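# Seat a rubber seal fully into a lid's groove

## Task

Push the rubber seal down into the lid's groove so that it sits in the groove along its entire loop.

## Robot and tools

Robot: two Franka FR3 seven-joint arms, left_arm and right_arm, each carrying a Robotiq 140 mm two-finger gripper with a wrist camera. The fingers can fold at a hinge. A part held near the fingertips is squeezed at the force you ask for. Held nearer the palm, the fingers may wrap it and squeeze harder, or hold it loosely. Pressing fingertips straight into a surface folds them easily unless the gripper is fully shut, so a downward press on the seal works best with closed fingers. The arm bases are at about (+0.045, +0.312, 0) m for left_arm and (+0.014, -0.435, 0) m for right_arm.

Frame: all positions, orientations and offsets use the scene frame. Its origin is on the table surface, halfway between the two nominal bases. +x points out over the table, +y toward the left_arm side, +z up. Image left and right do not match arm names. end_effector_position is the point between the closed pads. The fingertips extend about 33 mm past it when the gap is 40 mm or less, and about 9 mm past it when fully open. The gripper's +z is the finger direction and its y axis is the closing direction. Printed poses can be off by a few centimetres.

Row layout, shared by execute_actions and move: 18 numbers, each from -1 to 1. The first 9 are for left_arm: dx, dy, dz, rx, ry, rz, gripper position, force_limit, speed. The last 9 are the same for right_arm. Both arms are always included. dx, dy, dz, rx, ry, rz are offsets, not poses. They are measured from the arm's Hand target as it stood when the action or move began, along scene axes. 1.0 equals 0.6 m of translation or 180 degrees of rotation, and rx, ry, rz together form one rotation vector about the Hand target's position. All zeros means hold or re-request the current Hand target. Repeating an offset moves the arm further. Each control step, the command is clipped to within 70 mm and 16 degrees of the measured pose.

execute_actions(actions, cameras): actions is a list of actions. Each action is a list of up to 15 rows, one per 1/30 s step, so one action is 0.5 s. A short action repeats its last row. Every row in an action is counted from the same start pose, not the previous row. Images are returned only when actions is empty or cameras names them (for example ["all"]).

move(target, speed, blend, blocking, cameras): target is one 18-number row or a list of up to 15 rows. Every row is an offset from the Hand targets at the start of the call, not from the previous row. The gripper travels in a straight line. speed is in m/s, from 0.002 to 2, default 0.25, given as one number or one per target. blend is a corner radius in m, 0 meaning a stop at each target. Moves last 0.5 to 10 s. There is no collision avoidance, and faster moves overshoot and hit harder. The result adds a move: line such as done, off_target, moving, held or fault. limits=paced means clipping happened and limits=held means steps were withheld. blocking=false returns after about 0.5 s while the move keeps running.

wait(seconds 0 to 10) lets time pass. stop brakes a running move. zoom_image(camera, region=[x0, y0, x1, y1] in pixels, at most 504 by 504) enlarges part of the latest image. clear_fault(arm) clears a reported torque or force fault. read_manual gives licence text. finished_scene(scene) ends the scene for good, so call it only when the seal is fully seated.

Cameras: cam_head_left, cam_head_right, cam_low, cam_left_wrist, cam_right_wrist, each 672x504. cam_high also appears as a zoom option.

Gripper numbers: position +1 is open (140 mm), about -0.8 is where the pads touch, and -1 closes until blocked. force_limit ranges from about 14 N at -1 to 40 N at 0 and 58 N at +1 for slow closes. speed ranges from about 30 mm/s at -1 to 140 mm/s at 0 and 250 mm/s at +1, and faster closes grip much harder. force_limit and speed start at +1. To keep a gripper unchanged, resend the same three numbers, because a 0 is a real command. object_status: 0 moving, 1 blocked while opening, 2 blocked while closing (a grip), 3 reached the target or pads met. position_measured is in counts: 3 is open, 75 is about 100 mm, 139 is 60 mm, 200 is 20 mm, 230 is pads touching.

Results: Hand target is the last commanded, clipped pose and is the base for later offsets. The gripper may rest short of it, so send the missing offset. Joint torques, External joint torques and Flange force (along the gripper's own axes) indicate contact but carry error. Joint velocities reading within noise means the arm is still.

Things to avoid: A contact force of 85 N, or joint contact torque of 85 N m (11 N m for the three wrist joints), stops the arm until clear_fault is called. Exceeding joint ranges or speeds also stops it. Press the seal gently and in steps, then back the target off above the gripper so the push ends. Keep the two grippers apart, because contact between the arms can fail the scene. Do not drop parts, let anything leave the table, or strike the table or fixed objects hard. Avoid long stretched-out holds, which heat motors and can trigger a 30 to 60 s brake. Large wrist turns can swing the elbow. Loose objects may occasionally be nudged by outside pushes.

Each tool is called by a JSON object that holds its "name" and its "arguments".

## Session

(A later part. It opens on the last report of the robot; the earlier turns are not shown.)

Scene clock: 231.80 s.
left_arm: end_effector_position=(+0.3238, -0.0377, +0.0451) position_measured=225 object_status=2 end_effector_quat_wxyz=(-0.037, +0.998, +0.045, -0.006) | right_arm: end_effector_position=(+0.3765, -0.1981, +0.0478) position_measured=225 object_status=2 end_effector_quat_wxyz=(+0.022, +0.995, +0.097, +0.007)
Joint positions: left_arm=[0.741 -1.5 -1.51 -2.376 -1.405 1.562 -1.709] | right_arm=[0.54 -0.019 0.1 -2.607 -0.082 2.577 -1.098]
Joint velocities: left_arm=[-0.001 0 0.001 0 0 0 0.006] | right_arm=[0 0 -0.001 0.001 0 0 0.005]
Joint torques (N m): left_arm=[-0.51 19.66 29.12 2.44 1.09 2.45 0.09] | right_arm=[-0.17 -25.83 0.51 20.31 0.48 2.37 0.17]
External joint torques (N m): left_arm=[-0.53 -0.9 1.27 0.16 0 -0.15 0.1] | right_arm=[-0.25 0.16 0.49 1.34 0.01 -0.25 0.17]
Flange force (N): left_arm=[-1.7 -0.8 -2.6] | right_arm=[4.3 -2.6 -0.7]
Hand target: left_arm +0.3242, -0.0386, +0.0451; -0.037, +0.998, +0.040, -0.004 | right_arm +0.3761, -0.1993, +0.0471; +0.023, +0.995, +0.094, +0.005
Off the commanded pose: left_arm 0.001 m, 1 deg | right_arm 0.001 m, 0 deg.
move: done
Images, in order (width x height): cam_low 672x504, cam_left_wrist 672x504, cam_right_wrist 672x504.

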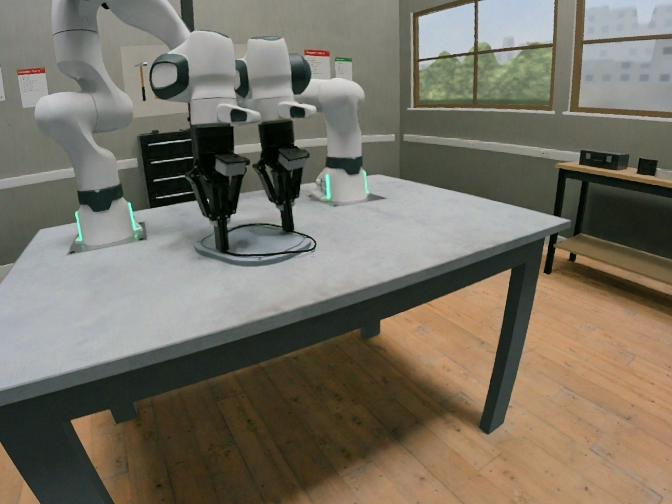

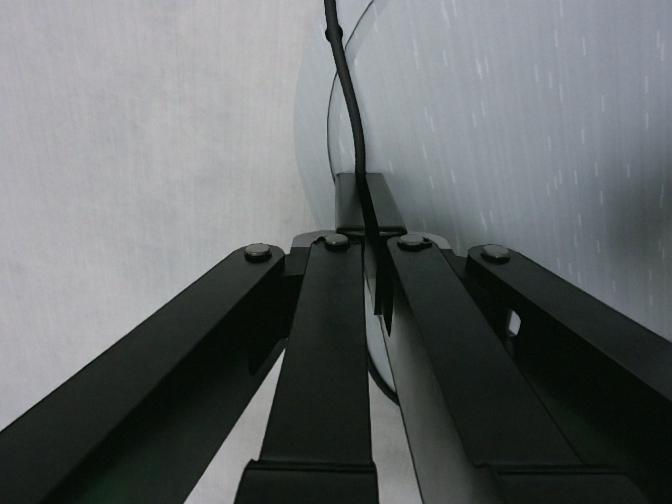

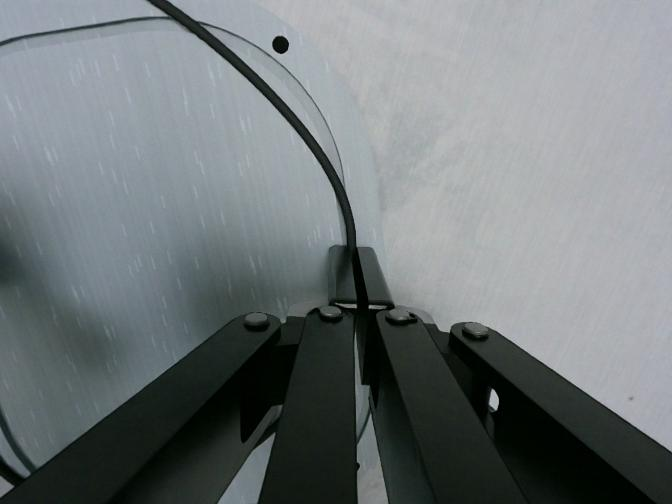

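{"name": "move", "arguments": {"target": [[-0.02,-0.006,0,0,0,-0.02,-1,-1,-1, 0,0,-0.003,0,0,0.02,-1,-1,-1],[-0.02,-0.006,-0.004,0,0,-0.02,-1,-1,-1, 0,0,-0.003,0,0,0.02,-1,-1,-1],[-0.02,-0.006,-0.004,0,0,-0.02,-0.6,-1,-1, 0,0,-0.003,0,0,0.02,-1,-1,-1],[-0.02,-0.006,0.15,0,0,-0.02,-0.6,-1,-1, 0,0,-0.003,0,0,0.02,-1,-1,-1]], "speed": 0.06, "cameras": ["cam_low","cam_left_wrist","cam_right_wrist","cam_head_right"]}}

{"name": "zoom_image", "arguments": {"camera": "cam_low", "region": [180, 190, 330, 280]}}

Scene clock: 249.33 s.
left_arm: end_effector_position=(+0.3131, -0.0433, +0.1346) position_measured=205 object_status=3 end_effector_quat_wxyz=(-0.036, +0.999, +0.008, -0.001) | right_arm: end_effector_position=(+0.3761, -0.1983, +0.0464) position_measured=225 object_status=2 end_effector_quat_wxyz=(+0.023, +0.992, +0.123, +0.006)
Joint positions: left_arm=[0.709 -1.44 -1.311 -2.338 -1.225 1.47 -1.669] | right_arm=[0.54 -0.015 0.1 -2.608 -0.082 2.58 -1.15]
Joint velocities: left_arm=[-0.001 0 0 0.001 0.004 -0.004 -0.001] | right_arm=[within noise]
Joint torques (N m): left_arm=[0.08 20.1 29.06 6.75 1.41 2.3 -0.02] | right_arm=[-0.1 -25.9 0.34 19.44 0.35 2.73 -0.3]
External joint torques (N m): left_arm=[0.14 -0.21 1.88 0.6 0.33 -0.32 -0.02] | right_arm=[-0.02 0.28 0.48 0.38 -0.13 0.08 -0.3]
Flange force (N): left_arm=[0.0 -0.1 -5.5] | right_arm=[1.8 -0.5 0.7]
Hand target: left_arm +0.3122, -0.0422, +0.1351; -0.037, +0.999, +0.009, -0.003 | right_arm +0.3761, -0.1993, +0.0453; +0.023, +0.992, +0.125, +0.006
Off the commanded pose: left_arm 0.002 m, 0 deg | right_arm 0.001 m, 0 deg.
move: done
Images, in order (width x height): cam_head_right 672x504, cam_low 672x504, cam_left_wrist 672x504, cam_right_wrist 672x504.

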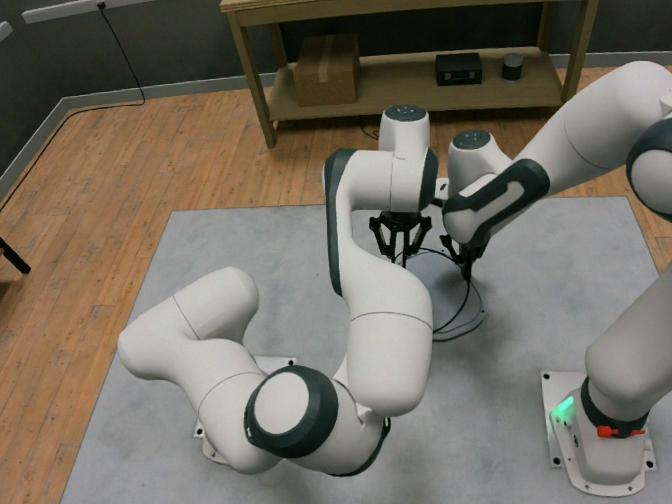

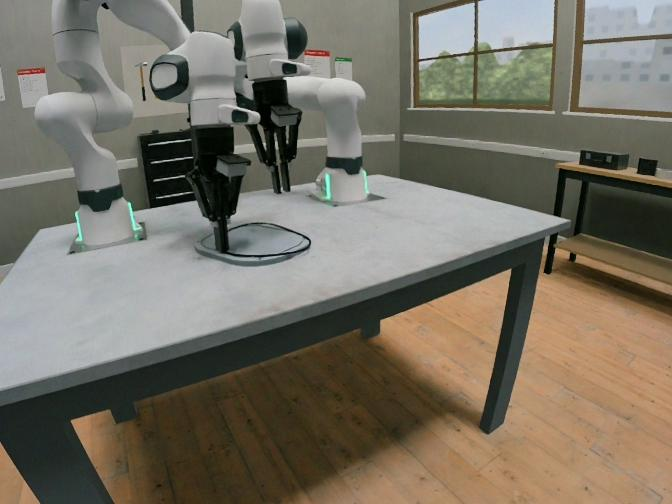

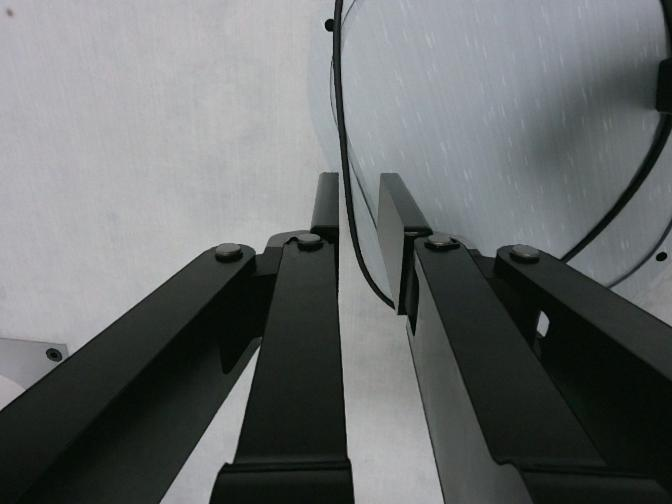

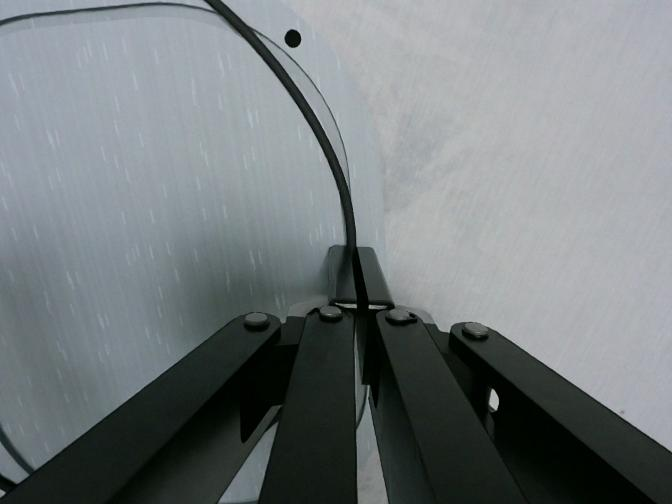

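Scaled by 3.360 from the camera's 672x504 image, which has a finer 960x720 frame.

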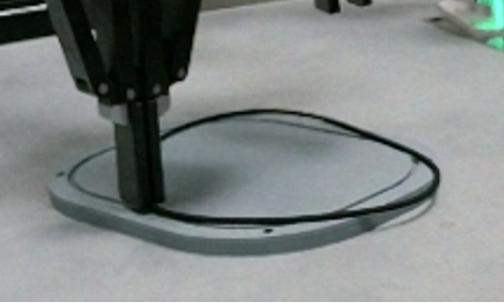

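{"name": "move", "arguments": {"target": [[0.0,0.25,0.05,0,0,0,-0.6,-1,-1, 0,0,0,0,0,0,-1,-1,-1],[0.0,0.25,0.05,0,0,0,-0.6,-1,-1, 0,0,0,0,0,0,-0.6,-1,-1],[0,0.25,0.05,0,0,0,-0.6,-1,-1, 0,0,0.08,0,0,0,-0.6,-1,-1],[0,0.25,0.05,0,0,0,-0.6,-1,-1, -0.11,0.1,0.35,0,0,-0.02,-0.6,-1,-1]], "speed": [0.15,0.1,0.06,0.15], "cameras": ["cam_low","cam_right_wrist","cam_head_right"]}}

{"name": "zoom_image", "arguments": {"camera": "cam_right_wrist", "region": [100, 0, 560, 460]}}

Scene clock: 262.30 s.
left_arm: end_effector_position=(+0.3119, +0.1063, +0.1647) position_measured=205 object_status=3 end_effector_quat_wxyz=(-0.036, +0.999, +0.011, -0.004) | right_arm: end_effector_position=(+0.3111, -0.1394, +0.2551) position_measured=205 object_status=3 end_effector_quat_wxyz=(+0.024, +0.995, +0.097, +0.007)
Joint positions: left_arm=[0.665 -1.433 -1.122 -2.637 -1.038 1.488 -1.399] | right_arm=[0.615 -0.407 0.215 -2.388 0.043 1.969 -1.011]
Joint velocities: left_arm=[within noise] | right_arm=[-0.001 0 0 0.002 0.001 -0.002 0.007]
Joint torques (N m): left_arm=[-0.29 13.5 22.35 10.25 1.07 2.44 0.19] | right_arm=[-0.22 -17.52 -2.17 26.08 1 2.39 0.12]
External joint torques (N m): left_arm=[-0.34 -0.87 1.35 0 0.01 -0.23 0.2] | right_arm=[-0.2 -0.01 0.65 1.29 0.3 -0.24 0.12]
Flange force (N): left_arm=[-4.1 -2.0 -3.1] | right_arm=[2.4 -3.0 -3.2]
Hand target: left_arm +0.3122, +0.1078, +0.1651; -0.037, +0.999, +0.009, -0.003 | right_arm +0.3101, -0.1393, +0.2553; +0.023, +0.995, +0.094, +0.005
Off the commanded pose: left_arm 0.002 m, 0 deg | right_arm 0.001 m, 0 deg.
move: done
Images, in order (width x height): cam_head_right 672x504, cam_low 672x504, cam_right_wrist 672x504.

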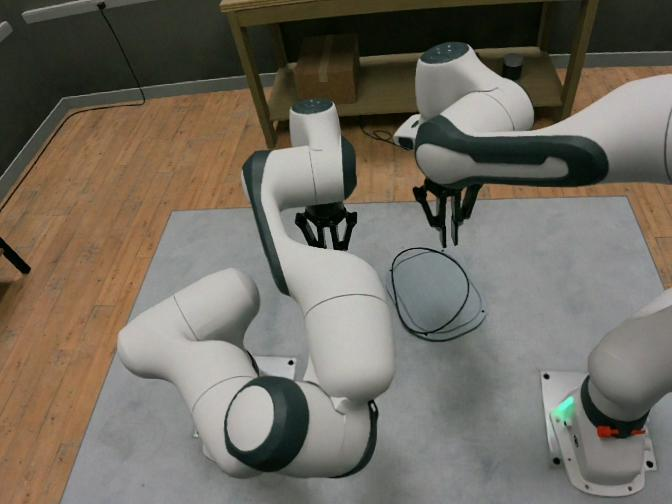

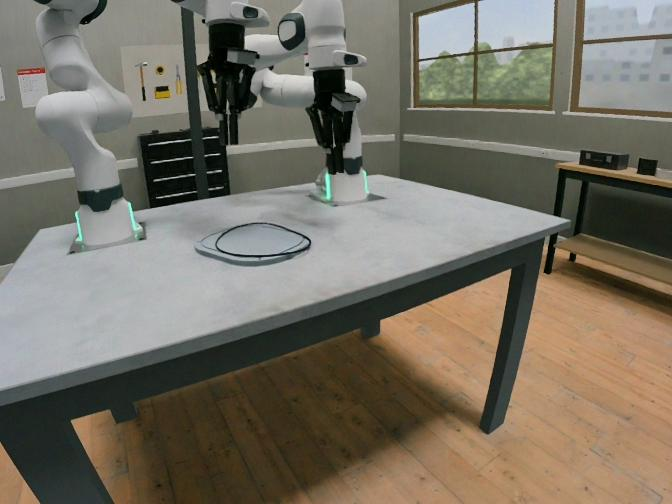

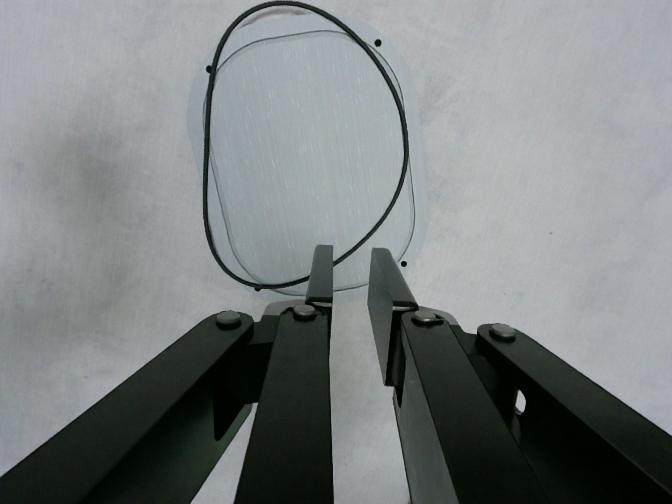

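Scaled by 1.096 from the camera's 672x504 image, which has a finer 960x720 frame.

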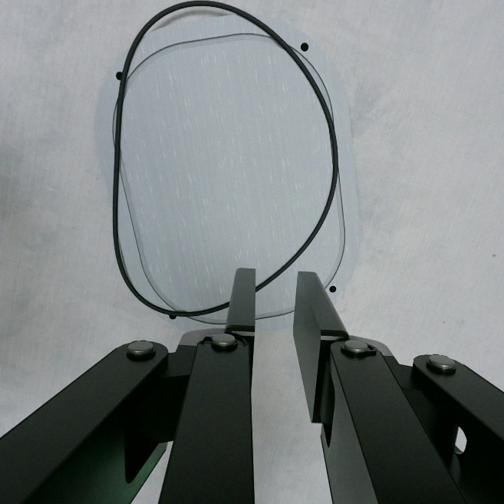

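{"name": "move", "arguments": {"target": [0,0,0,0,0,0,-0.6,-1,-1, 0.005,-0.076,-0.27,0,0,-0.228,-0.4,-1,0], "speed": 0.15, "cameras": ["cam_right_wrist"]}}

Scene clock: 285.37 s.
left_arm: end_effector_position=(+0.3119, +0.1063, +0.1647) position_measured=205 object_status=3 end_effector_quat_wxyz=(-0.036, +0.999, +0.011, -0.004) | right_arm: end_effector_position=(+0.3133, -0.1850, +0.0942) position_measured=179 object_status=3 end_effector_quat_wxyz=(+0.024, +0.966, -0.258, -0.003)
Joint positions: left_arm=[0.665 -1.433 -1.122 -2.637 -1.038 1.488 -1.399] | right_arm=[0.378 -0.248 0.387 -2.681 0.106 2.404 -0.419]
Joint velocities: left_arm=[within noise] | right_arm=[0 0.001 0.001 0 0 0.001 0.005]
Joint torques (N m): left_arm=[-0.27 13.52 22.34 10.19 1.07 2.44 0.18] | right_arm=[-0.47 -17.67 -1.57 21.58 0.55 2.61 0.06]
External joint torques (N m): left_arm=[-0.28 -0.86 1.3 -0.07 0.01 -0.23 0.19] | right_arm=[-0.51 0.51 0.87 0.72 0.05 0.08 0.06]
Flange force (N): left_arm=[-4.0 -2.0 -2.9] | right_arm=[0.8 -4.7 1.4]
Hand target: left_arm +0.3122, +0.1078, +0.1651; -0.037, +0.999, +0.009, -0.003 | right_arm +0.3131, -0.1849, +0.0933; +0.023, +0.965, -0.261, -0.004
Off the commanded pose: left_arm 0.002 m, 0 deg | right_arm 0.001 m, 0 deg.
move: done
Images, in order (width x height): cam_right_wrist 672x504.

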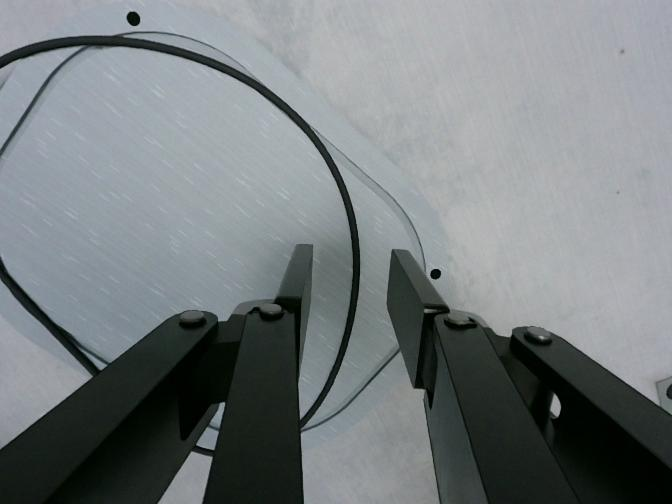

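{"name": "move", "arguments": {"target": [[0,0,0,0,0,0,-0.6,-1,-1, 0,0,-0.0815,0,0,0,-0.4,-1,-1],[0,0,0,0,0,0,-0.6,-1,-1, 0,0,-0.0815,0,0,0,-1,-1,-1],[0,0,0,0,0,0,-0.6,-1,-1, 0,0,-0.07,0,0,0,-1,-1,-1],[0,0,0,0,0,0,-0.6,-1,-1, -0.0275,-0.048,-0.07,0,0,0,-1,-1,-1],[0,0,0,0,0,0,-0.6,-1,-1, -0.0275,-0.048,-0.078,0,0,0,-1,-1,-1]], "speed": 0.06, "cameras": ["cam_right_wrist","cam_low","cam_left_wrist"]}}

{"name": "zoom_image", "arguments": {"camera": "cam_low", "region": [180, 190, 330, 280]}}

Scene clock: 300.07 s.
left_arm: end_effector_position=(+0.3119, +0.1063, +0.1647) position_measured=205 object_status=3 end_effector_quat_wxyz=(-0.036, +0.999, +0.011, -0.004) | right_arm: end_effector_position=(+0.2965, -0.2133, +0.0473) position_measured=230 object_status=3 end_effector_quat_wxyz=(+0.023, +0.964, -0.264, -0.004)
Joint positions: left_arm=[0.665 -1.433 -1.122 -2.637 -1.038 1.488 -1.399] | right_arm=[0.374 -0.207 0.372 -2.805 0.1 2.567 -0.427]
Joint velocities: left_arm=[within noise] | right_arm=[0.001 0 0.001 0.001 0.001 0.005 -0.002]
Joint torques (N m): left_arm=[-0.28 13.47 22.36 10.23 1.08 2.43 0.17] | right_arm=[-0.16 -17.03 -1.32 19.19 0.26 2.52 -0.22]
External joint torques (N m): left_arm=[-0.29 -0.93 1.38 -0.04 0.02 -0.23 0.18] | right_arm=[-0.19 0.65 0.49 0.54 -0.15 -0.01 -0.23]
Flange force (N): left_arm=[-4.2 -2.1 -3.2] | right_arm=[1.5 -3.8 2.1]
Hand target: left_arm +0.3122, +0.1078, +0.1651; -0.037, +0.999, +0.009, -0.003 | right_arm +0.2966, -0.2137, +0.0465; +0.023, +0.965, -0.261, -0.004
Off the commanded pose: left_arm 0.002 m, 0 deg | right_arm 0.001 m, 0 deg.
move: done
Images, in order (width x height): cam_low 672x504, cam_left_wrist 672x504, cam_right_wrist 672x504.

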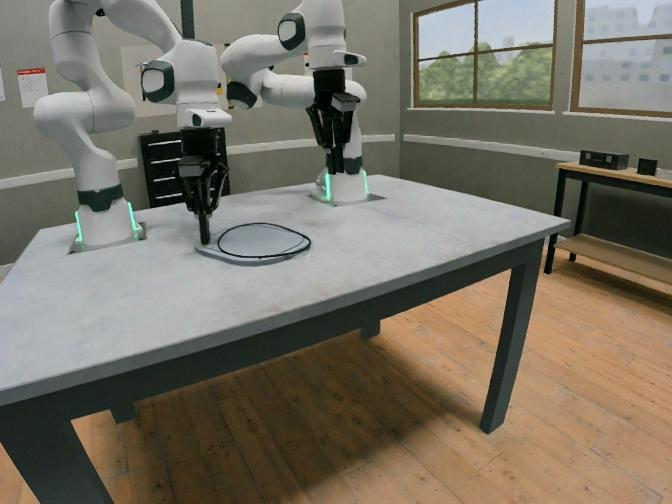

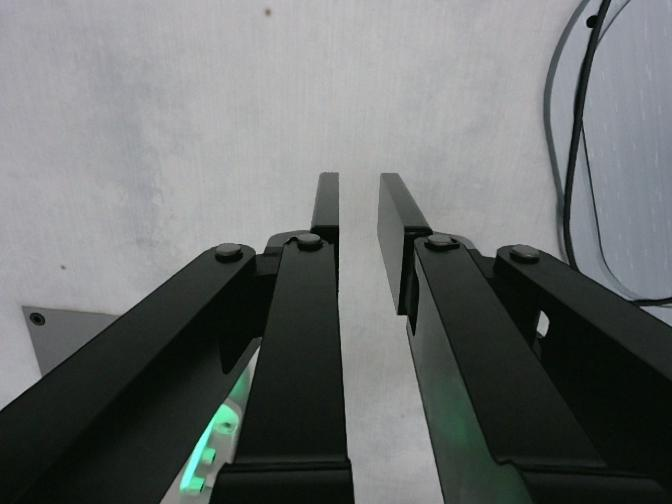

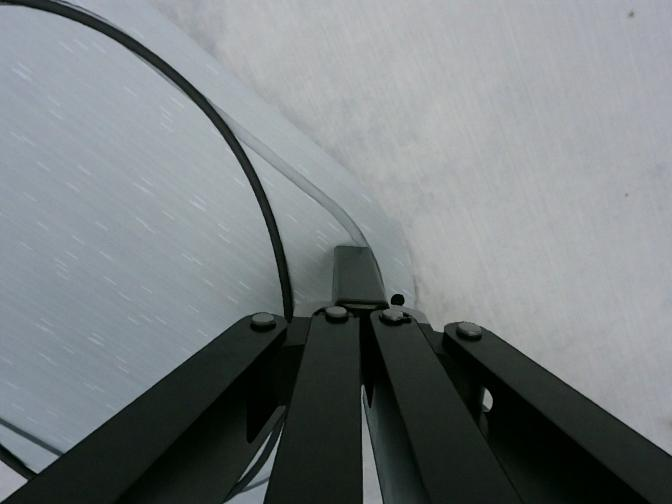

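Scaled by 3.360 from the camera's 672x504 image, which has a finer 960x720 frame.

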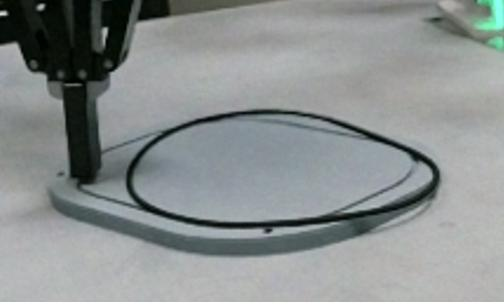

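{"name": "move", "arguments": {"target": [[0,0,0,0,0,0,-0.6,-1,-1, 0,0,0.03,0,0,0,-0.4,-1,-1],[0,0,0,0,0,0,-0.6,-1,-1, 0.0265,0.046,0.03,0,0,0,-0.4,-1,-1],[0,0,0,0,0,0,-0.6,-1,-1, 0.0265,0.046,-0.0085,0,0,0,-0.4,-1,-1]], "speed": [0.08,0.08,0.03], "cameras": ["cam_right_wrist"]}}

Scene clock: 310.83 s.
left_arm: end_effector_position=(+0.3119, +0.1063, +0.1647) position_measured=205 object_status=3 end_effector_quat_wxyz=(-0.036, +0.999, +0.011, -0.004) | right_arm: end_effector_position=(+0.3113, -0.1857, +0.0423) position_measured=179 object_status=3 end_effector_quat_wxyz=(+0.024, +0.966, -0.259, -0.005)
Joint positions: left_arm=[0.665 -1.433 -1.122 -2.637 -1.038 1.488 -1.399] | right_arm=[0.36 -0.106 0.402 -2.714 0.042 2.571 -0.366]
Joint velocities: left_arm=[within noise] | right_arm=[0.001 -0.001 0 -0.002 -0.001 0.001 0.006]
Joint torques (N m): left_arm=[-0.25 13.51 22.36 10.22 1.09 2.44 0.16] | right_arm=[-0.99 -19.43 -0.83 19.14 -0.14 3.18 0.06]
External joint torques (N m): left_arm=[-0.31 -0.89 1.42 0.01 0.03 -0.21 0.16] | right_arm=[-0.97 1.14 0.28 0.66 -0.54 0.68 0.05]
Flange force (N): left_arm=[-4.1 -2.0 -3.3] | right_arm=[3.2 -6.4 7.0]
Hand target: left_arm +0.3122, +0.1078, +0.1651; -0.037, +0.999, +0.009, -0.003 | right_arm +0.3125, -0.1861, +0.0414; +0.023, +0.965, -0.261, -0.004
Off the commanded pose: left_arm 0.002 m, 0 deg | right_arm 0.002 m, 0 deg.
move: done
Images, in order (width x height): cam_right_wrist 672x504.

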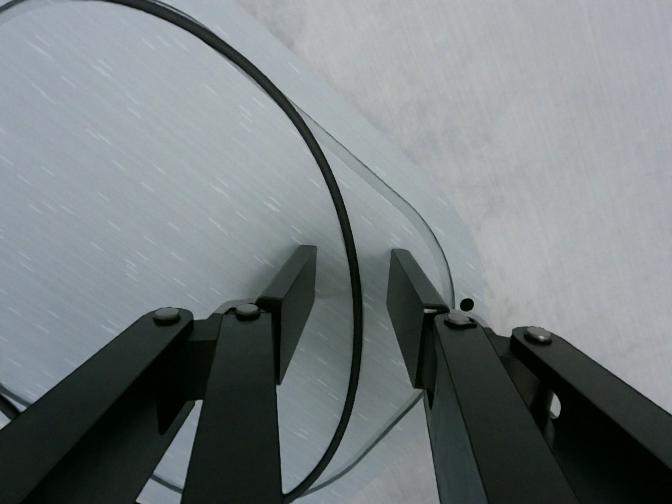

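{"name": "move", "arguments": {"target": [[0,0,0,0,0,0,-0.6,-1,-1, 0,0,0.0015,0,0,0,-1,-1,-1],[0,0,0,0,0,0,-0.6,-1,-1, 0,0,0.015,0,0,0,-1,-1,-1],[0,0,0,0,0,0,-0.6,-1,-1, -0.033,-0.05,0.012,0,0,0,-1,-1,-1]], "speed": 0.06, "cameras": ["cam_right_wrist","cam_low"]}}

{"name": "zoom_image", "arguments": {"camera": "cam_low", "region": [180, 190, 330, 280]}}

Scene clock: 318.53 s.
left_arm: end_effector_position=(+0.3119, +0.1063, +0.1647) position_measured=205 object_status=3 end_effector_quat_wxyz=(-0.036, +0.999, +0.011, -0.004) | right_arm: end_effector_position=(+0.2925, -0.2166, +0.0482) position_measured=225 object_status=2 end_effector_quat_wxyz=(+0.025, +0.965, -0.262, -0.004)
Joint positions: left_arm=[0.665 -1.433 -1.122 -2.637 -1.038 1.488 -1.399] | right_arm=[0.384 -0.223 0.365 -2.818 0.103 2.561 -0.43]
Joint velocities: left_arm=[within noise] | right_arm=[0 0.001 0.001 0.001 0 0 -0.005]
Joint torques (N m): left_arm=[-0.28 13.55 22.32 10.21 1.07 2.44 0.2] | right_arm=[0.25 -18 -1.84 19.06 0.75 2.61 -0.41]
External joint torques (N m): left_arm=[-0.37 -0.84 1.31 0.01 0.01 -0.23 0.2] | right_arm=[0.23 -0.82 0.07 0.45 0.33 0.1 -0.42]
Flange force (N): left_arm=[-4.1 -1.9 -3.0] | right_arm=[-0.8 2.5 -3.4]
Hand target: left_arm +0.3122, +0.1078, +0.1651; -0.037, +0.999, +0.009, -0.003 | right_arm +0.2927, -0.2161, +0.0486; +0.023, +0.965, -0.261, -0.004
Off the commanded pose: left_arm 0.002 m, 0 deg | right_arm 0.001 m, 0 deg.
move: done
Images, in order (width x height): cam_low 672x504, cam_right_wrist 672x504.

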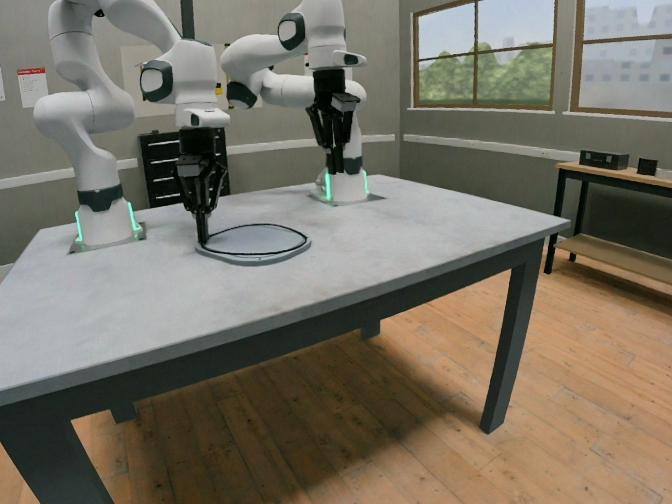

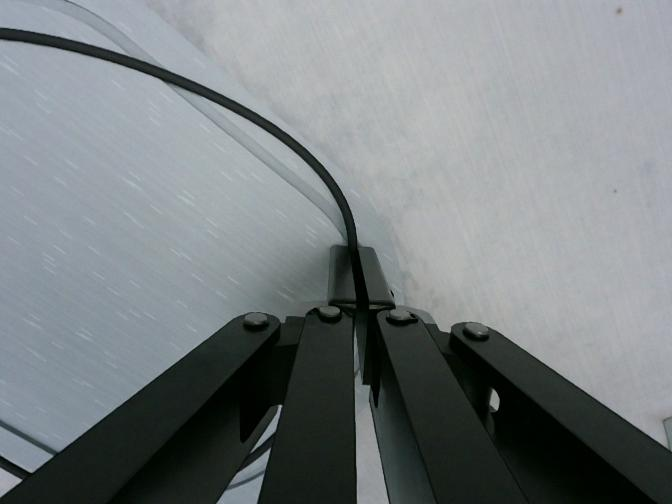

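Scaled by 3.360 from the camera's 672x504 image, which has a finer 960x720 frame.

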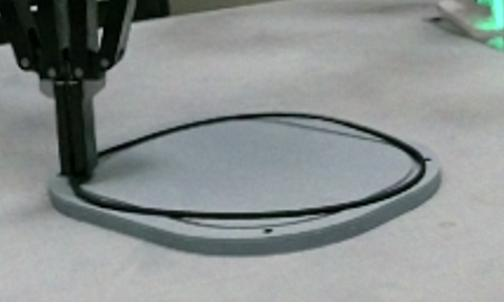

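{"name": "move", "arguments": {"target": [[0,0,0,0,0,0,-0.6,-1,-1, 0,0,-0.0085,0,0,0,-1,-1,-1],[0,0,0,0,0,0,-0.6,-1,-1, 0,0,-0.0085,0,0,0,-0.65,-1,-1],[0,0,0,0,0,0,-0.6,-1,-1, 0,0,0.08,0,0,0,-0.65,-1,-1],[0,0,0,0,0,0,-0.6,-1,-1, 0.03,0.095,0.36,0,0,0.228,-0.65,-1,-1]], "speed": [0.04,0.1,0.08,0.2], "cameras": ["cam_right_wrist"]}}

{"name": "zoom_image", "arguments": {"camera": "cam_right_wrist", "region": [150, 0, 490, 340]}}

Scene clock: 330.53 s.
left_arm: end_effector_position=(+0.3119, +0.1063, +0.1647) position_measured=205 object_status=3 end_effector_quat_wxyz=(-0.036, +0.999, +0.011, -0.004) | right_arm: end_effector_position=(+0.3108, -0.1582, +0.2651) position_measured=211 object_status=3 end_effector_quat_wxyz=(+0.021, +0.996, +0.090, +0.006)
Joint positions: left_arm=[0.665 -1.433 -1.122 -2.637 -1.038 1.488 -1.399] | right_arm=[0.673 -0.453 0.13 -2.407 0.018 1.941 -1.01]
Joint velocities: left_arm=[within noise] | right_arm=[0 0.001 0 0 0 0 -0.008]
Joint torques (N m): left_arm=[-0.27 13.49 22.31 10.2 1.08 2.43 0.16] | right_arm=[0.29 -15.68 -1.88 26.19 0.32 2.36 -0.37]
External joint torques (N m): left_arm=[-0.28 -0.86 1.36 -0.03 0.01 -0.22 0.17] | right_arm=[0.25 0.59 0.08 1.41 -0.38 -0.26 -0.38]
Flange force (N): left_arm=[-4.0 -2.0 -3.1] | right_arm=[5.0 -2.5 -3.4]
Hand target: left_arm +0.3122, +0.1078, +0.1651; -0.037, +0.999, +0.009, -0.003 | right_arm +0.3107, -0.1591, +0.2646; +0.023, +0.995, +0.094, +0.005
Off the commanded pose: left_arm 0.002 m, 0 deg | right_arm 0.001 m, 0 deg.
move: done
Images, in order (width x height): cam_right_wrist 672x504.

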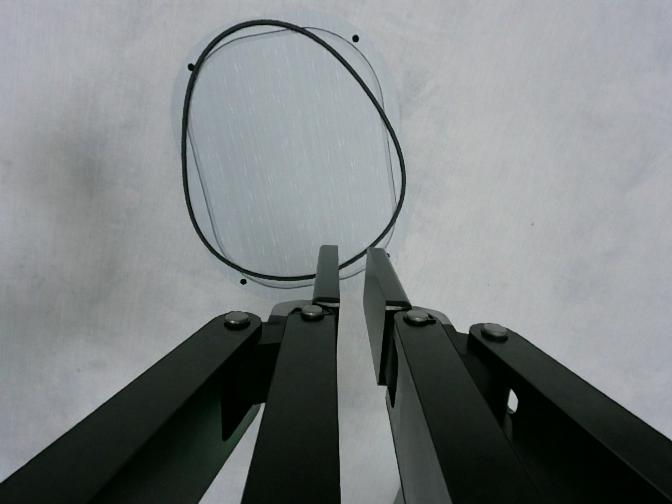

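Scaled by 1.482 from the camera's 672x504 image, which has a finer 960x720 frame.

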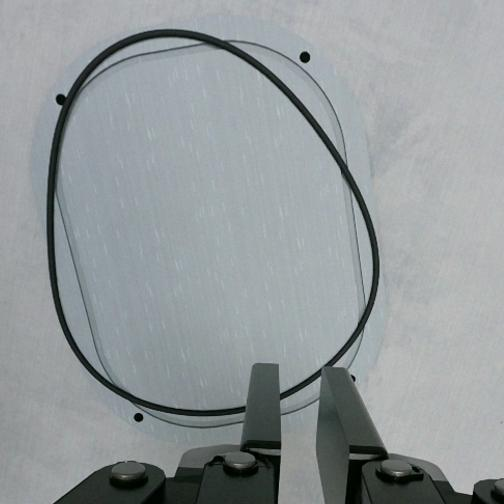

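{"name": "move", "arguments": {"target": [0,0,0,0,0,0,-0.6,-1,-1, 0.227,0.01,-0.29,0,0,0.21,-0.45,-1,0], "speed": 0.2, "cameras": ["cam_right_wrist"]}}

Scene clock: 347.30 s.
left_arm: end_effector_position=(+0.3119, +0.1063, +0.1647) position_measured=205 object_status=3 end_effector_quat_wxyz=(-0.036, +0.999, +0.011, -0.004) | right_arm: end_effector_position=(+0.4463, -0.1538, +0.0910) position_measured=186 object_status=3 end_effector_quat_wxyz=(+0.022, +0.912, +0.410, +0.012)
Joint positions: left_arm=[0.665 -1.433 -1.122 -2.637 -1.038 1.488 -1.399] | right_arm=[0.658 0.08 -0.02 -2.339 -0.07 2.433 -1.767]
Joint velocities: left_arm=[within noise] | right_arm=[0 -0.001 -0.001 -0.001 0 0 -0.005]
Joint torques (N m): left_arm=[-0.28 13.51 22.36 10.22 1.08 2.44 0.14] | right_arm=[-0.23 -32.15 0.8 22.76 0.94 2.78 -0.24]
External joint torques (N m): left_arm=[-0.29 -0.86 1.35 -0.06 0.02 -0.22 0.15] | right_arm=[-0.16 0.09 0.83 1.22 0.33 0.07 -0.24]
Flange force (N): left_arm=[-4.1 -2.0 -3.1] | right_arm=[4.4 1.1 -0.4]
Hand target: left_arm +0.3122, +0.1078, +0.1651; -0.037, +0.999, +0.009, -0.003 | right_arm +0.4469, -0.1531, +0.0906; +0.020, +0.911, +0.411, +0.012
Off the commanded pose: left_arm 0.002 m, 0 deg | right_arm 0.001 m, 0 deg.
move: done
Images, in order (width x height): cam_right_wrist 672x504.

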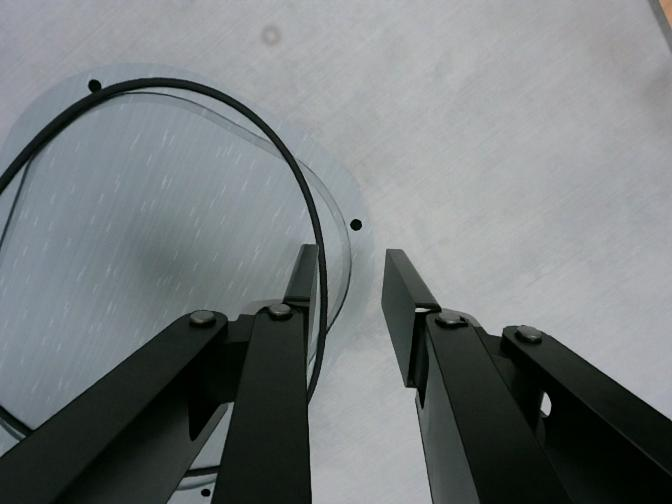

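{"name": "move", "arguments": {"target": [[0,0,0,0,0,0,-0.6,-1,-1, -0.0135,0.0125,0,0,0,0,-0.45,-1,-1],[0,0,0,0,0,0,-0.6,-1,-1, -0.0135,0.0125,-0.0815,0,0,0,-0.45,-1,-1],[0,0,0,0,0,0,-0.6,-1,-1, -0.0135,0.0125,-0.081,0,0,0,-1,-1,-1],[0,0,0,0,0,0,-0.6,-1,-1, 0.009,-0.007,-0.068,0,0,0,-1,-1,-1]], "speed": [0.08,0.05,0.05,0.05], "cameras": ["cam_right_wrist","cam_low"]}}

{"name": "zoom_image", "arguments": {"camera": "cam_low", "region": [180, 190, 330, 280]}}

Scene clock: 363.37 s.
left_arm: end_effector_position=(+0.3119, +0.1063, +0.1647) position_measured=205 object_status=3 end_effector_quat_wxyz=(-0.036, +0.999, +0.011, -0.004) | right_arm: end_effector_position=(+0.4521, -0.1571, +0.0489) position_measured=225 object_status=2 end_effector_quat_wxyz=(+0.021, +0.912, +0.410, +0.013)
Joint positions: left_arm=[0.665 -1.433 -1.122 -2.637 -1.038 1.488 -1.399] | right_arm=[0.644 0.172 -0.02 -2.35 -0.073 2.539 -1.773]
Joint velocities: left_arm=[within noise] | right_arm=[0 0.002 0.002 0 -0.001 0 -0.005]
Joint torques (N m): left_arm=[-0.31 13.54 22.39 10.22 1.09 2.44 0.19] | right_arm=[-0.54 -35.3 1.01 21.44 0.53 2.46 -0.31]
External joint torques (N m): left_arm=[-0.25 -0.79 1.37 -0.09 0.03 -0.23 0.2] | right_arm=[-0.56 -1.4 0.92 1.33 -0.03 -0.24 -0.31]
Flange force (N): left_arm=[-3.9 -2.2 -3.2] | right_arm=[1.5 1.2 -4.0]
Hand target: left_arm +0.3122, +0.1078, +0.1651; -0.037, +0.999, +0.009, -0.003 | right_arm +0.4523, -0.1573, +0.0498; +0.020, +0.911, +0.411, +0.012
Off the commanded pose: left_arm 0.002 m, 0 deg | right_arm 0.001 m, 0 deg.
move: done
Images, in order (width x height): cam_low 672x504, cam_right_wrist 672x504.

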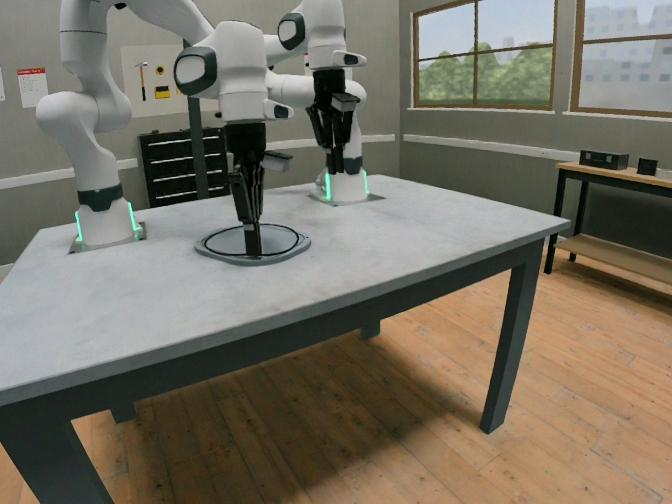

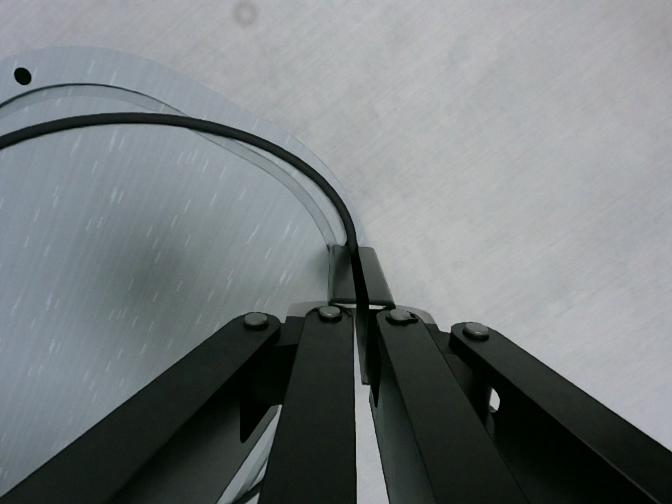

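Scaled by 3.360 from the camera's 672x504 image, which has a finer 960x720 frame.

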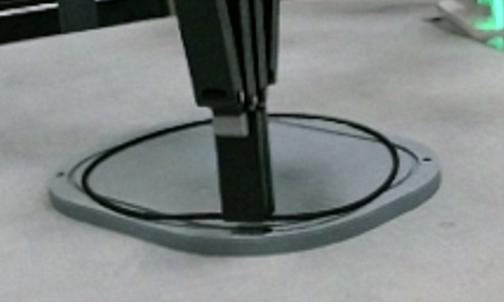

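{"name": "move", "arguments": {"target": [[0,0,0,0,0,0,-0.6,-1,-1, -0.0075,0.0067,0,0,0,0,-1,-1,-1],[0,0,0,0,0,0,-0.6,-1,-1, -0.0075,0.0067,-0.0125,0,0,0,-1,-1,-1],[0,0,0,0,0,0,-0.6,-1,-1, -0.0075,0.0067,-0.0125,0,0,0,-0.65,-1,-1],[0,0,0,0,0,0,-0.6,-1,-1, -0.0075,0.0067,0.02,0,0,0,-0.65,-1,-1],[0,0,0,0,0,0,-0.6,-1,-1, -0.0075,0.0067,0.02,0,0,0,-1,-1,-1]], "speed": 0.05, "cameras": ["cam_right_wrist"]}}

{"name": "move", "arguments": {"target": [0,0,0,0,0,0,-0.6,-1,-1, 0,0,-0.04,0,0,0,-1,-1,-1], "speed": 0.02, "cameras": ["cam_right_wrist"]}}

Scene clock: 382.50 s.
left_arm: end_effector_position=(+0.3119, +0.1063, +0.1647) position_measured=205 object_status=3 end_effector_quat_wxyz=(-0.036, +0.999, +0.011, -0.004) | right_arm: end_effector_position=(+0.4487, -0.1541, +0.0612) position_measured=230 object_status=0 end_effector_quat_wxyz=(+0.021, +0.911, +0.411, +0.013)
Joint positions: left_arm=[0.665 -1.433 -1.122 -2.637 -1.038 1.488 -1.399] | right_arm=[0.649 0.143 -0.016 -2.35 -0.073 2.51 -1.768]
Joint torques (N m): left_arm=[-0.27 13.46 22.29 10.24 1.08 2.44 0.18] | right_arm=[-0.14 -34.6 1.27 21.44 0.68 2.44 -0.17]
External joint torques (N m): left_arm=[-0.29 -0.91 1.27 0.01 0.01 -0.23 0.19] | right_arm=[-0.07 -1.34 1.26 0.94 0.1 -0.26 -0.18]
Flange force (N): left_arm=[-3.9 -1.9 -3.0] | right_arm=[0.5 -0.3 -3.9]
Hand target: left_arm +0.3122, +0.1078, +0.1651; -0.037, +0.999, +0.009, -0.003 | right_arm +0.4478, -0.1533, +0.0618; +0.020, +0.911, +0.411, +0.012
Off the commanded pose: left_arm 0.002 m, 0 deg | right_arm 0.001 m, 0 deg.
move: done
Images, in order (width x height): cam_right_wrist 672x504.

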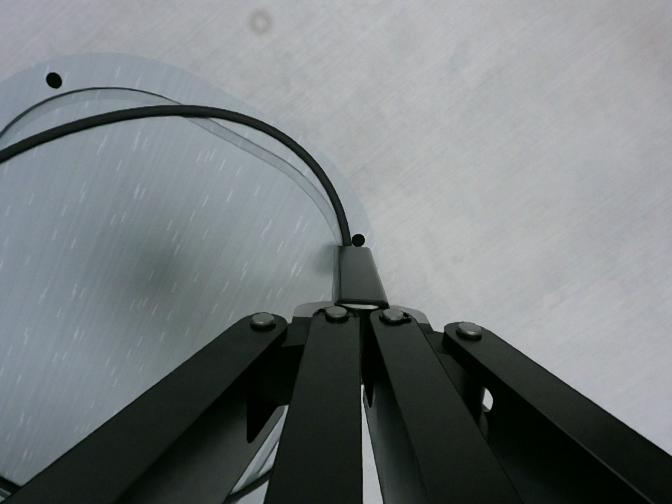

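Scene clock: 383.93 s.
left_arm: end_effector_position=(+0.3119, +0.1063, +0.1647) position_measured=205 object_status=3 end_effector_quat_wxyz=(-0.036, +0.999, +0.011, -0.004) | right_arm: end_effector_position=(+0.4479, -0.1540, +0.0445) position_measured=230 object_status=3 end_effector_quat_wxyz=(+0.020, +0.911, +0.411, +0.011)
Joint positions: left_arm=[0.665 -1.433 -1.122 -2.637 -1.038 1.488 -1.399] | right_arm=[0.649 0.179 -0.016 -2.354 -0.073 2.547 -1.767]
Joint torques (N m): left_arm=[-0.25 13.46 22.3 10.21 1.07 2.45 0.19] | right_arm=[0.55 -25.91 1.24 19.64 0.56 5.26 -0.01]
External joint torques (N m): left_arm=[-0.3 -0.91 1.3 -0.01 0.01 -0.22 0.2] | right_arm=[0.54 7.91 1.13 -0.24 0.01 2.58 -0.01]
Flange force (N): left_arm=[-4.0 -1.9 -3.0] | right_arm=[14.7 1.6 23.8]
Hand target: left_arm +0.3122, +0.1078, +0.1651; -0.037, +0.999, +0.009, -0.003 | right_arm +0.4478, -0.1533, +0.0378; +0.020, +0.911, +0.411, +0.012
Off the commanded pose: left_arm 0.002 m, 0 deg | right_arm 0.007 m, 0 deg.
move: off_target (right_arm)
Images, in order (width x height): cam_right_wrist 672x504.

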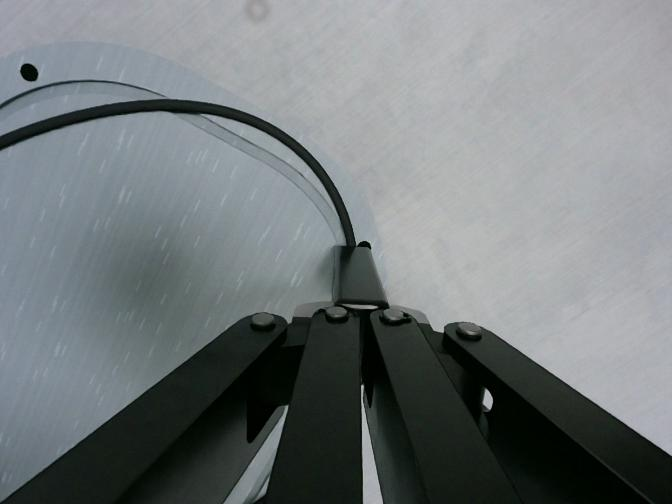

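{"name": "move", "arguments": {"target": [0,0,0,0,0,0,-0.6,-1,-1, -0.013,0.0115,0.001,0,0,0,-1,-1,-1], "speed": 0.02, "cameras": ["cam_right_wrist"]}}

Scene clock: 394.03 s.
left_arm: end_effector_position=(+0.3119, +0.1063, +0.1647) position_measured=205 object_status=3 end_effector_quat_wxyz=(-0.036, +0.999, +0.011, -0.004) | right_arm: end_effector_position=(+0.4436, -0.1507, +0.0419) position_measured=230 object_status=3 end_effector_quat_wxyz=(+0.021, +0.913, +0.408, +0.012)
Joint positions: left_arm=[0.665 -1.433 -1.122 -2.637 -1.038 1.488 -1.399] | right_arm=[0.657 0.18 -0.014 -2.361 -0.077 2.555 -1.746]
Joint velocities: left_arm=[within noise] | right_arm=[0.001 0 -0.001 0 0 0 0.005]
Joint torques (N m): left_arm=[-0.28 13.51 22.37 10.23 1.09 2.44 0.18] | right_arm=[2.81 -30.25 3.78 19.03 0.76 3.91 0.04]
External joint torques (N m): left_arm=[-0.28 -0.85 1.39 0 0.03 -0.21 0.19] | right_arm=[2.83 3.63 3.69 -0.8 0.21 1.21 0.03]
Flange force (N): left_arm=[-3.9 -2.0 -3.3] | right_arm=[5.7 -5.2 10.7]
Hand target: left_arm +0.3122, +0.1078, +0.1651; -0.037, +0.999, +0.009, -0.003 | right_arm +0.4400, -0.1464, +0.0384; +0.020, +0.911, +0.411, +0.012
Off the commanded pose: left_arm 0.002 m, 0 deg | right_arm 0.007 m, 0 deg.
move: off_target (right_arm)
Images, in order (width x height): cam_right_wrist 672x504.

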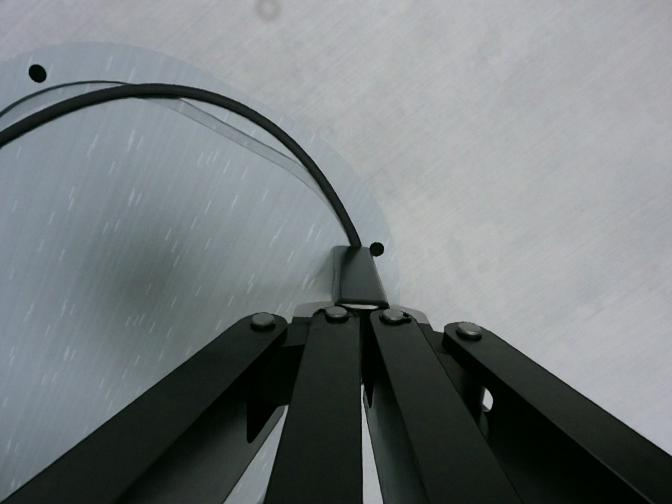

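{"name": "move", "arguments": {"target": [[0,0,0,0,0,0,-0.6,-1,-1, 0.004,-0.004,-0.003,0,0,0,-1,-1,-1],[0,0,0,0,0,0,-0.6,-1,-1, 0.004,-0.004,0.03,0,0,0,-1,-1,-1],[0,0,0,0,0,0,-0.6,-1,-1, -0.1,0.0,0.3,0,0,-0.1,-1,-1,-1]], "speed": [0.02,0.05,0.2], "cameras": ["cam_right_wrist"]}}

{"name": "zoom_image", "arguments": {"camera": "cam_right_wrist", "region": [80, 20, 480, 360]}}

Scene clock: 406.07 s.
left_arm: end_effector_position=(+0.3119, +0.1063, +0.1647) position_measured=205 object_status=3 end_effector_quat_wxyz=(-0.036, +0.999, +0.011, -0.004) | right_arm: end_effector_position=(+0.3809, -0.1463, +0.2189) position_measured=230 object_status=3 end_effector_quat_wxyz=(+0.022, +0.963, +0.267, +0.011)
Joint positions: left_arm=[0.665 -1.433 -1.122 -2.637 -1.038 1.488 -1.399] | right_arm=[0.672 -0.239 0.061 -2.338 -0.041 2.101 -1.4]
Joint velocities: left_arm=[within noise] | right_arm=[0 0.001 0.001 0 0 -0.001 0.007]
Joint torques (N m): left_arm=[-0.26 13.51 22.38 10.23 1.09 2.43 0.18] | right_arm=[-0.24 -23.59 0.13 25.65 0.97 2.42 0.05]
External joint torques (N m): left_arm=[-0.32 -0.86 1.39 0.02 0.03 -0.24 0.19] | right_arm=[-0.24 0.05 0.77 1.31 0.26 -0.25 0.04]
Flange force (N): left_arm=[-4.1 -2.0 -3.3] | right_arm=[4.1 -1.5 -2.8]
Hand target: left_arm +0.3122, +0.1078, +0.1651; -0.037, +0.999, +0.009, -0.003 | right_arm +0.3800, -0.1464, +0.2184; +0.022, +0.964, +0.263, +0.009
Off the commanded pose: left_arm 0.002 m, 0 deg | right_arm 0.001 m, 0 deg.
move: done
Images, in order (width x height): cam_right_wrist 672x504.

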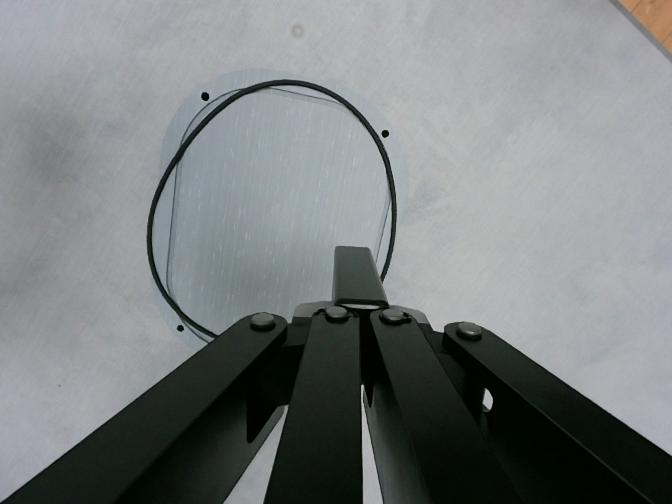

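Scaled by 1.260 from the camera's 672x504 image, which has a finer 960x720 frame.

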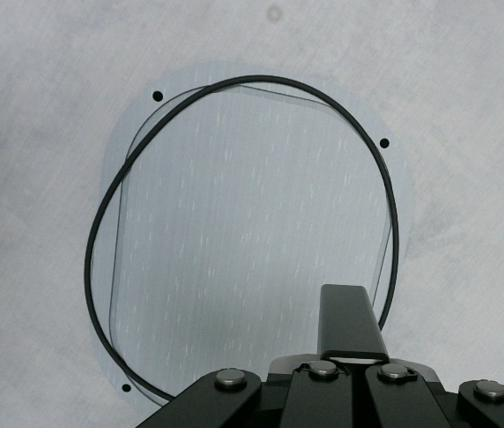

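{"name": "zoom_image", "arguments": {"camera": "cam_right_wrist", "region": [300, 70, 420, 190]}}

{"name": "zoom_image", "arguments": {"camera": "cam_right_wrist", "region": [140, 70, 300, 230]}}

Scaled by 4.200 from the camera's 672x504 image, which has a finer 960x720 frame.

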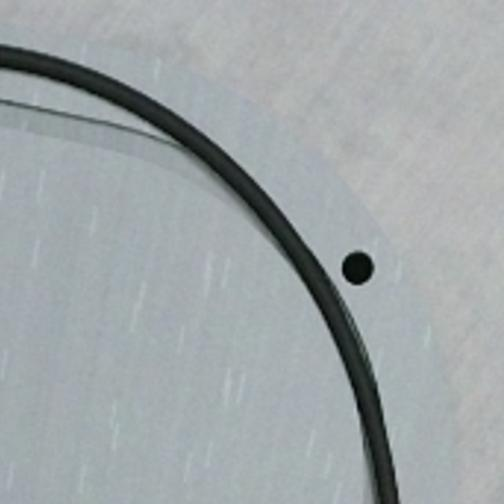

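Scaled by 3.150 from the camera's 672x504 image, which has a finer 960x720 frame.

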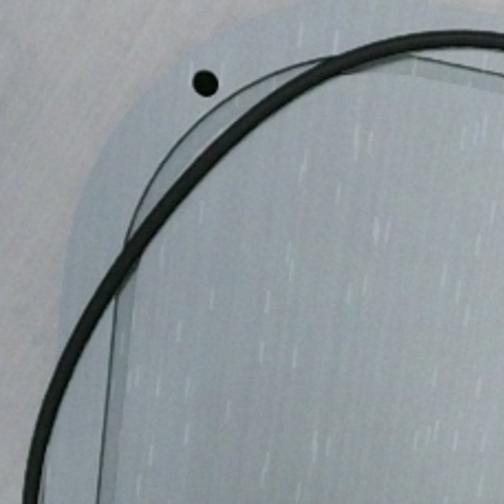

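{"name": "move", "arguments": {"target": [0,0,0,0,0,0,-0.6,-1,-1, 0.0275,0.2075,-0.21,0,0,-0.235,-0.45,-1,0], "speed": 0.2, "cameras": ["cam_right_wrist"]}}

Scene clock: 420.90 s.
left_arm: end_effector_position=(+0.3119, +0.1063, +0.1647) position_measured=205 object_status=3 end_effector_quat_wxyz=(-0.036, +0.999, +0.011, -0.004) | right_arm: end_effector_position=(+0.3957, -0.0222, +0.0930) position_measured=186 object_status=3 end_effector_quat_wxyz=(+0.023, +0.995, -0.101, -0.001)
Joint positions: left_arm=[0.665 -1.433 -1.122 -2.637 -1.038 1.488 -1.399] | right_arm=[0.789 0.234 0.091 -2.103 -0.063 2.296 -0.49]
Joint velocities: left_arm=[within noise] | right_arm=[-0.001 0 0.001 0 0 0 0.006]
Joint torques (N m): left_arm=[-0.3 13.52 22.33 10.24 1.08 2.44 0.15] | right_arm=[0.28 -38.07 1.25 23.51 0.17 2.54 0.05]
External joint torques (N m): left_arm=[-0.25 -0.82 1.38 -0.07 0.03 -0.22 0.16] | right_arm=[0.16 -0.27 0.24 1.29 -0.38 0.01 0.04]
Flange force (N): left_arm=[-3.9 -2.1 -3.2] | right_arm=[1.8 -3.9 -1.3]
Hand target: left_arm +0.3122, +0.1078, +0.1651; -0.037, +0.999, +0.009, -0.003 | right_arm +0.3965, -0.0219, +0.0924; +0.024, +0.994, -0.102, +0.000
Off the commanded pose: left_arm 0.002 m, 0 deg | right_arm 0.001 m, 0 deg.
move: done
Images, in order (width x height): cam_right_wrist 672x504.

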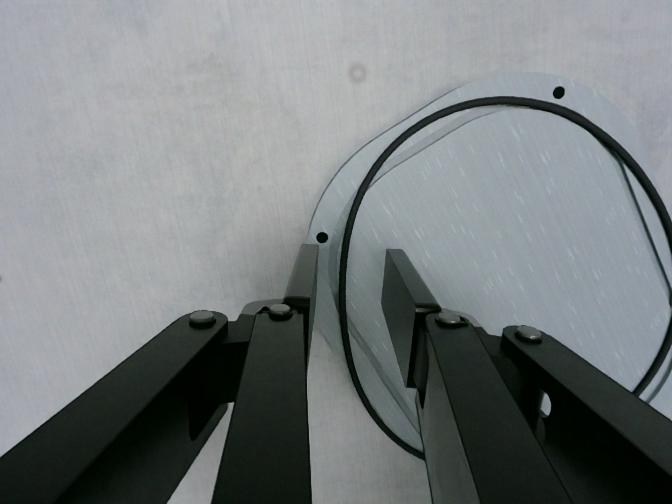

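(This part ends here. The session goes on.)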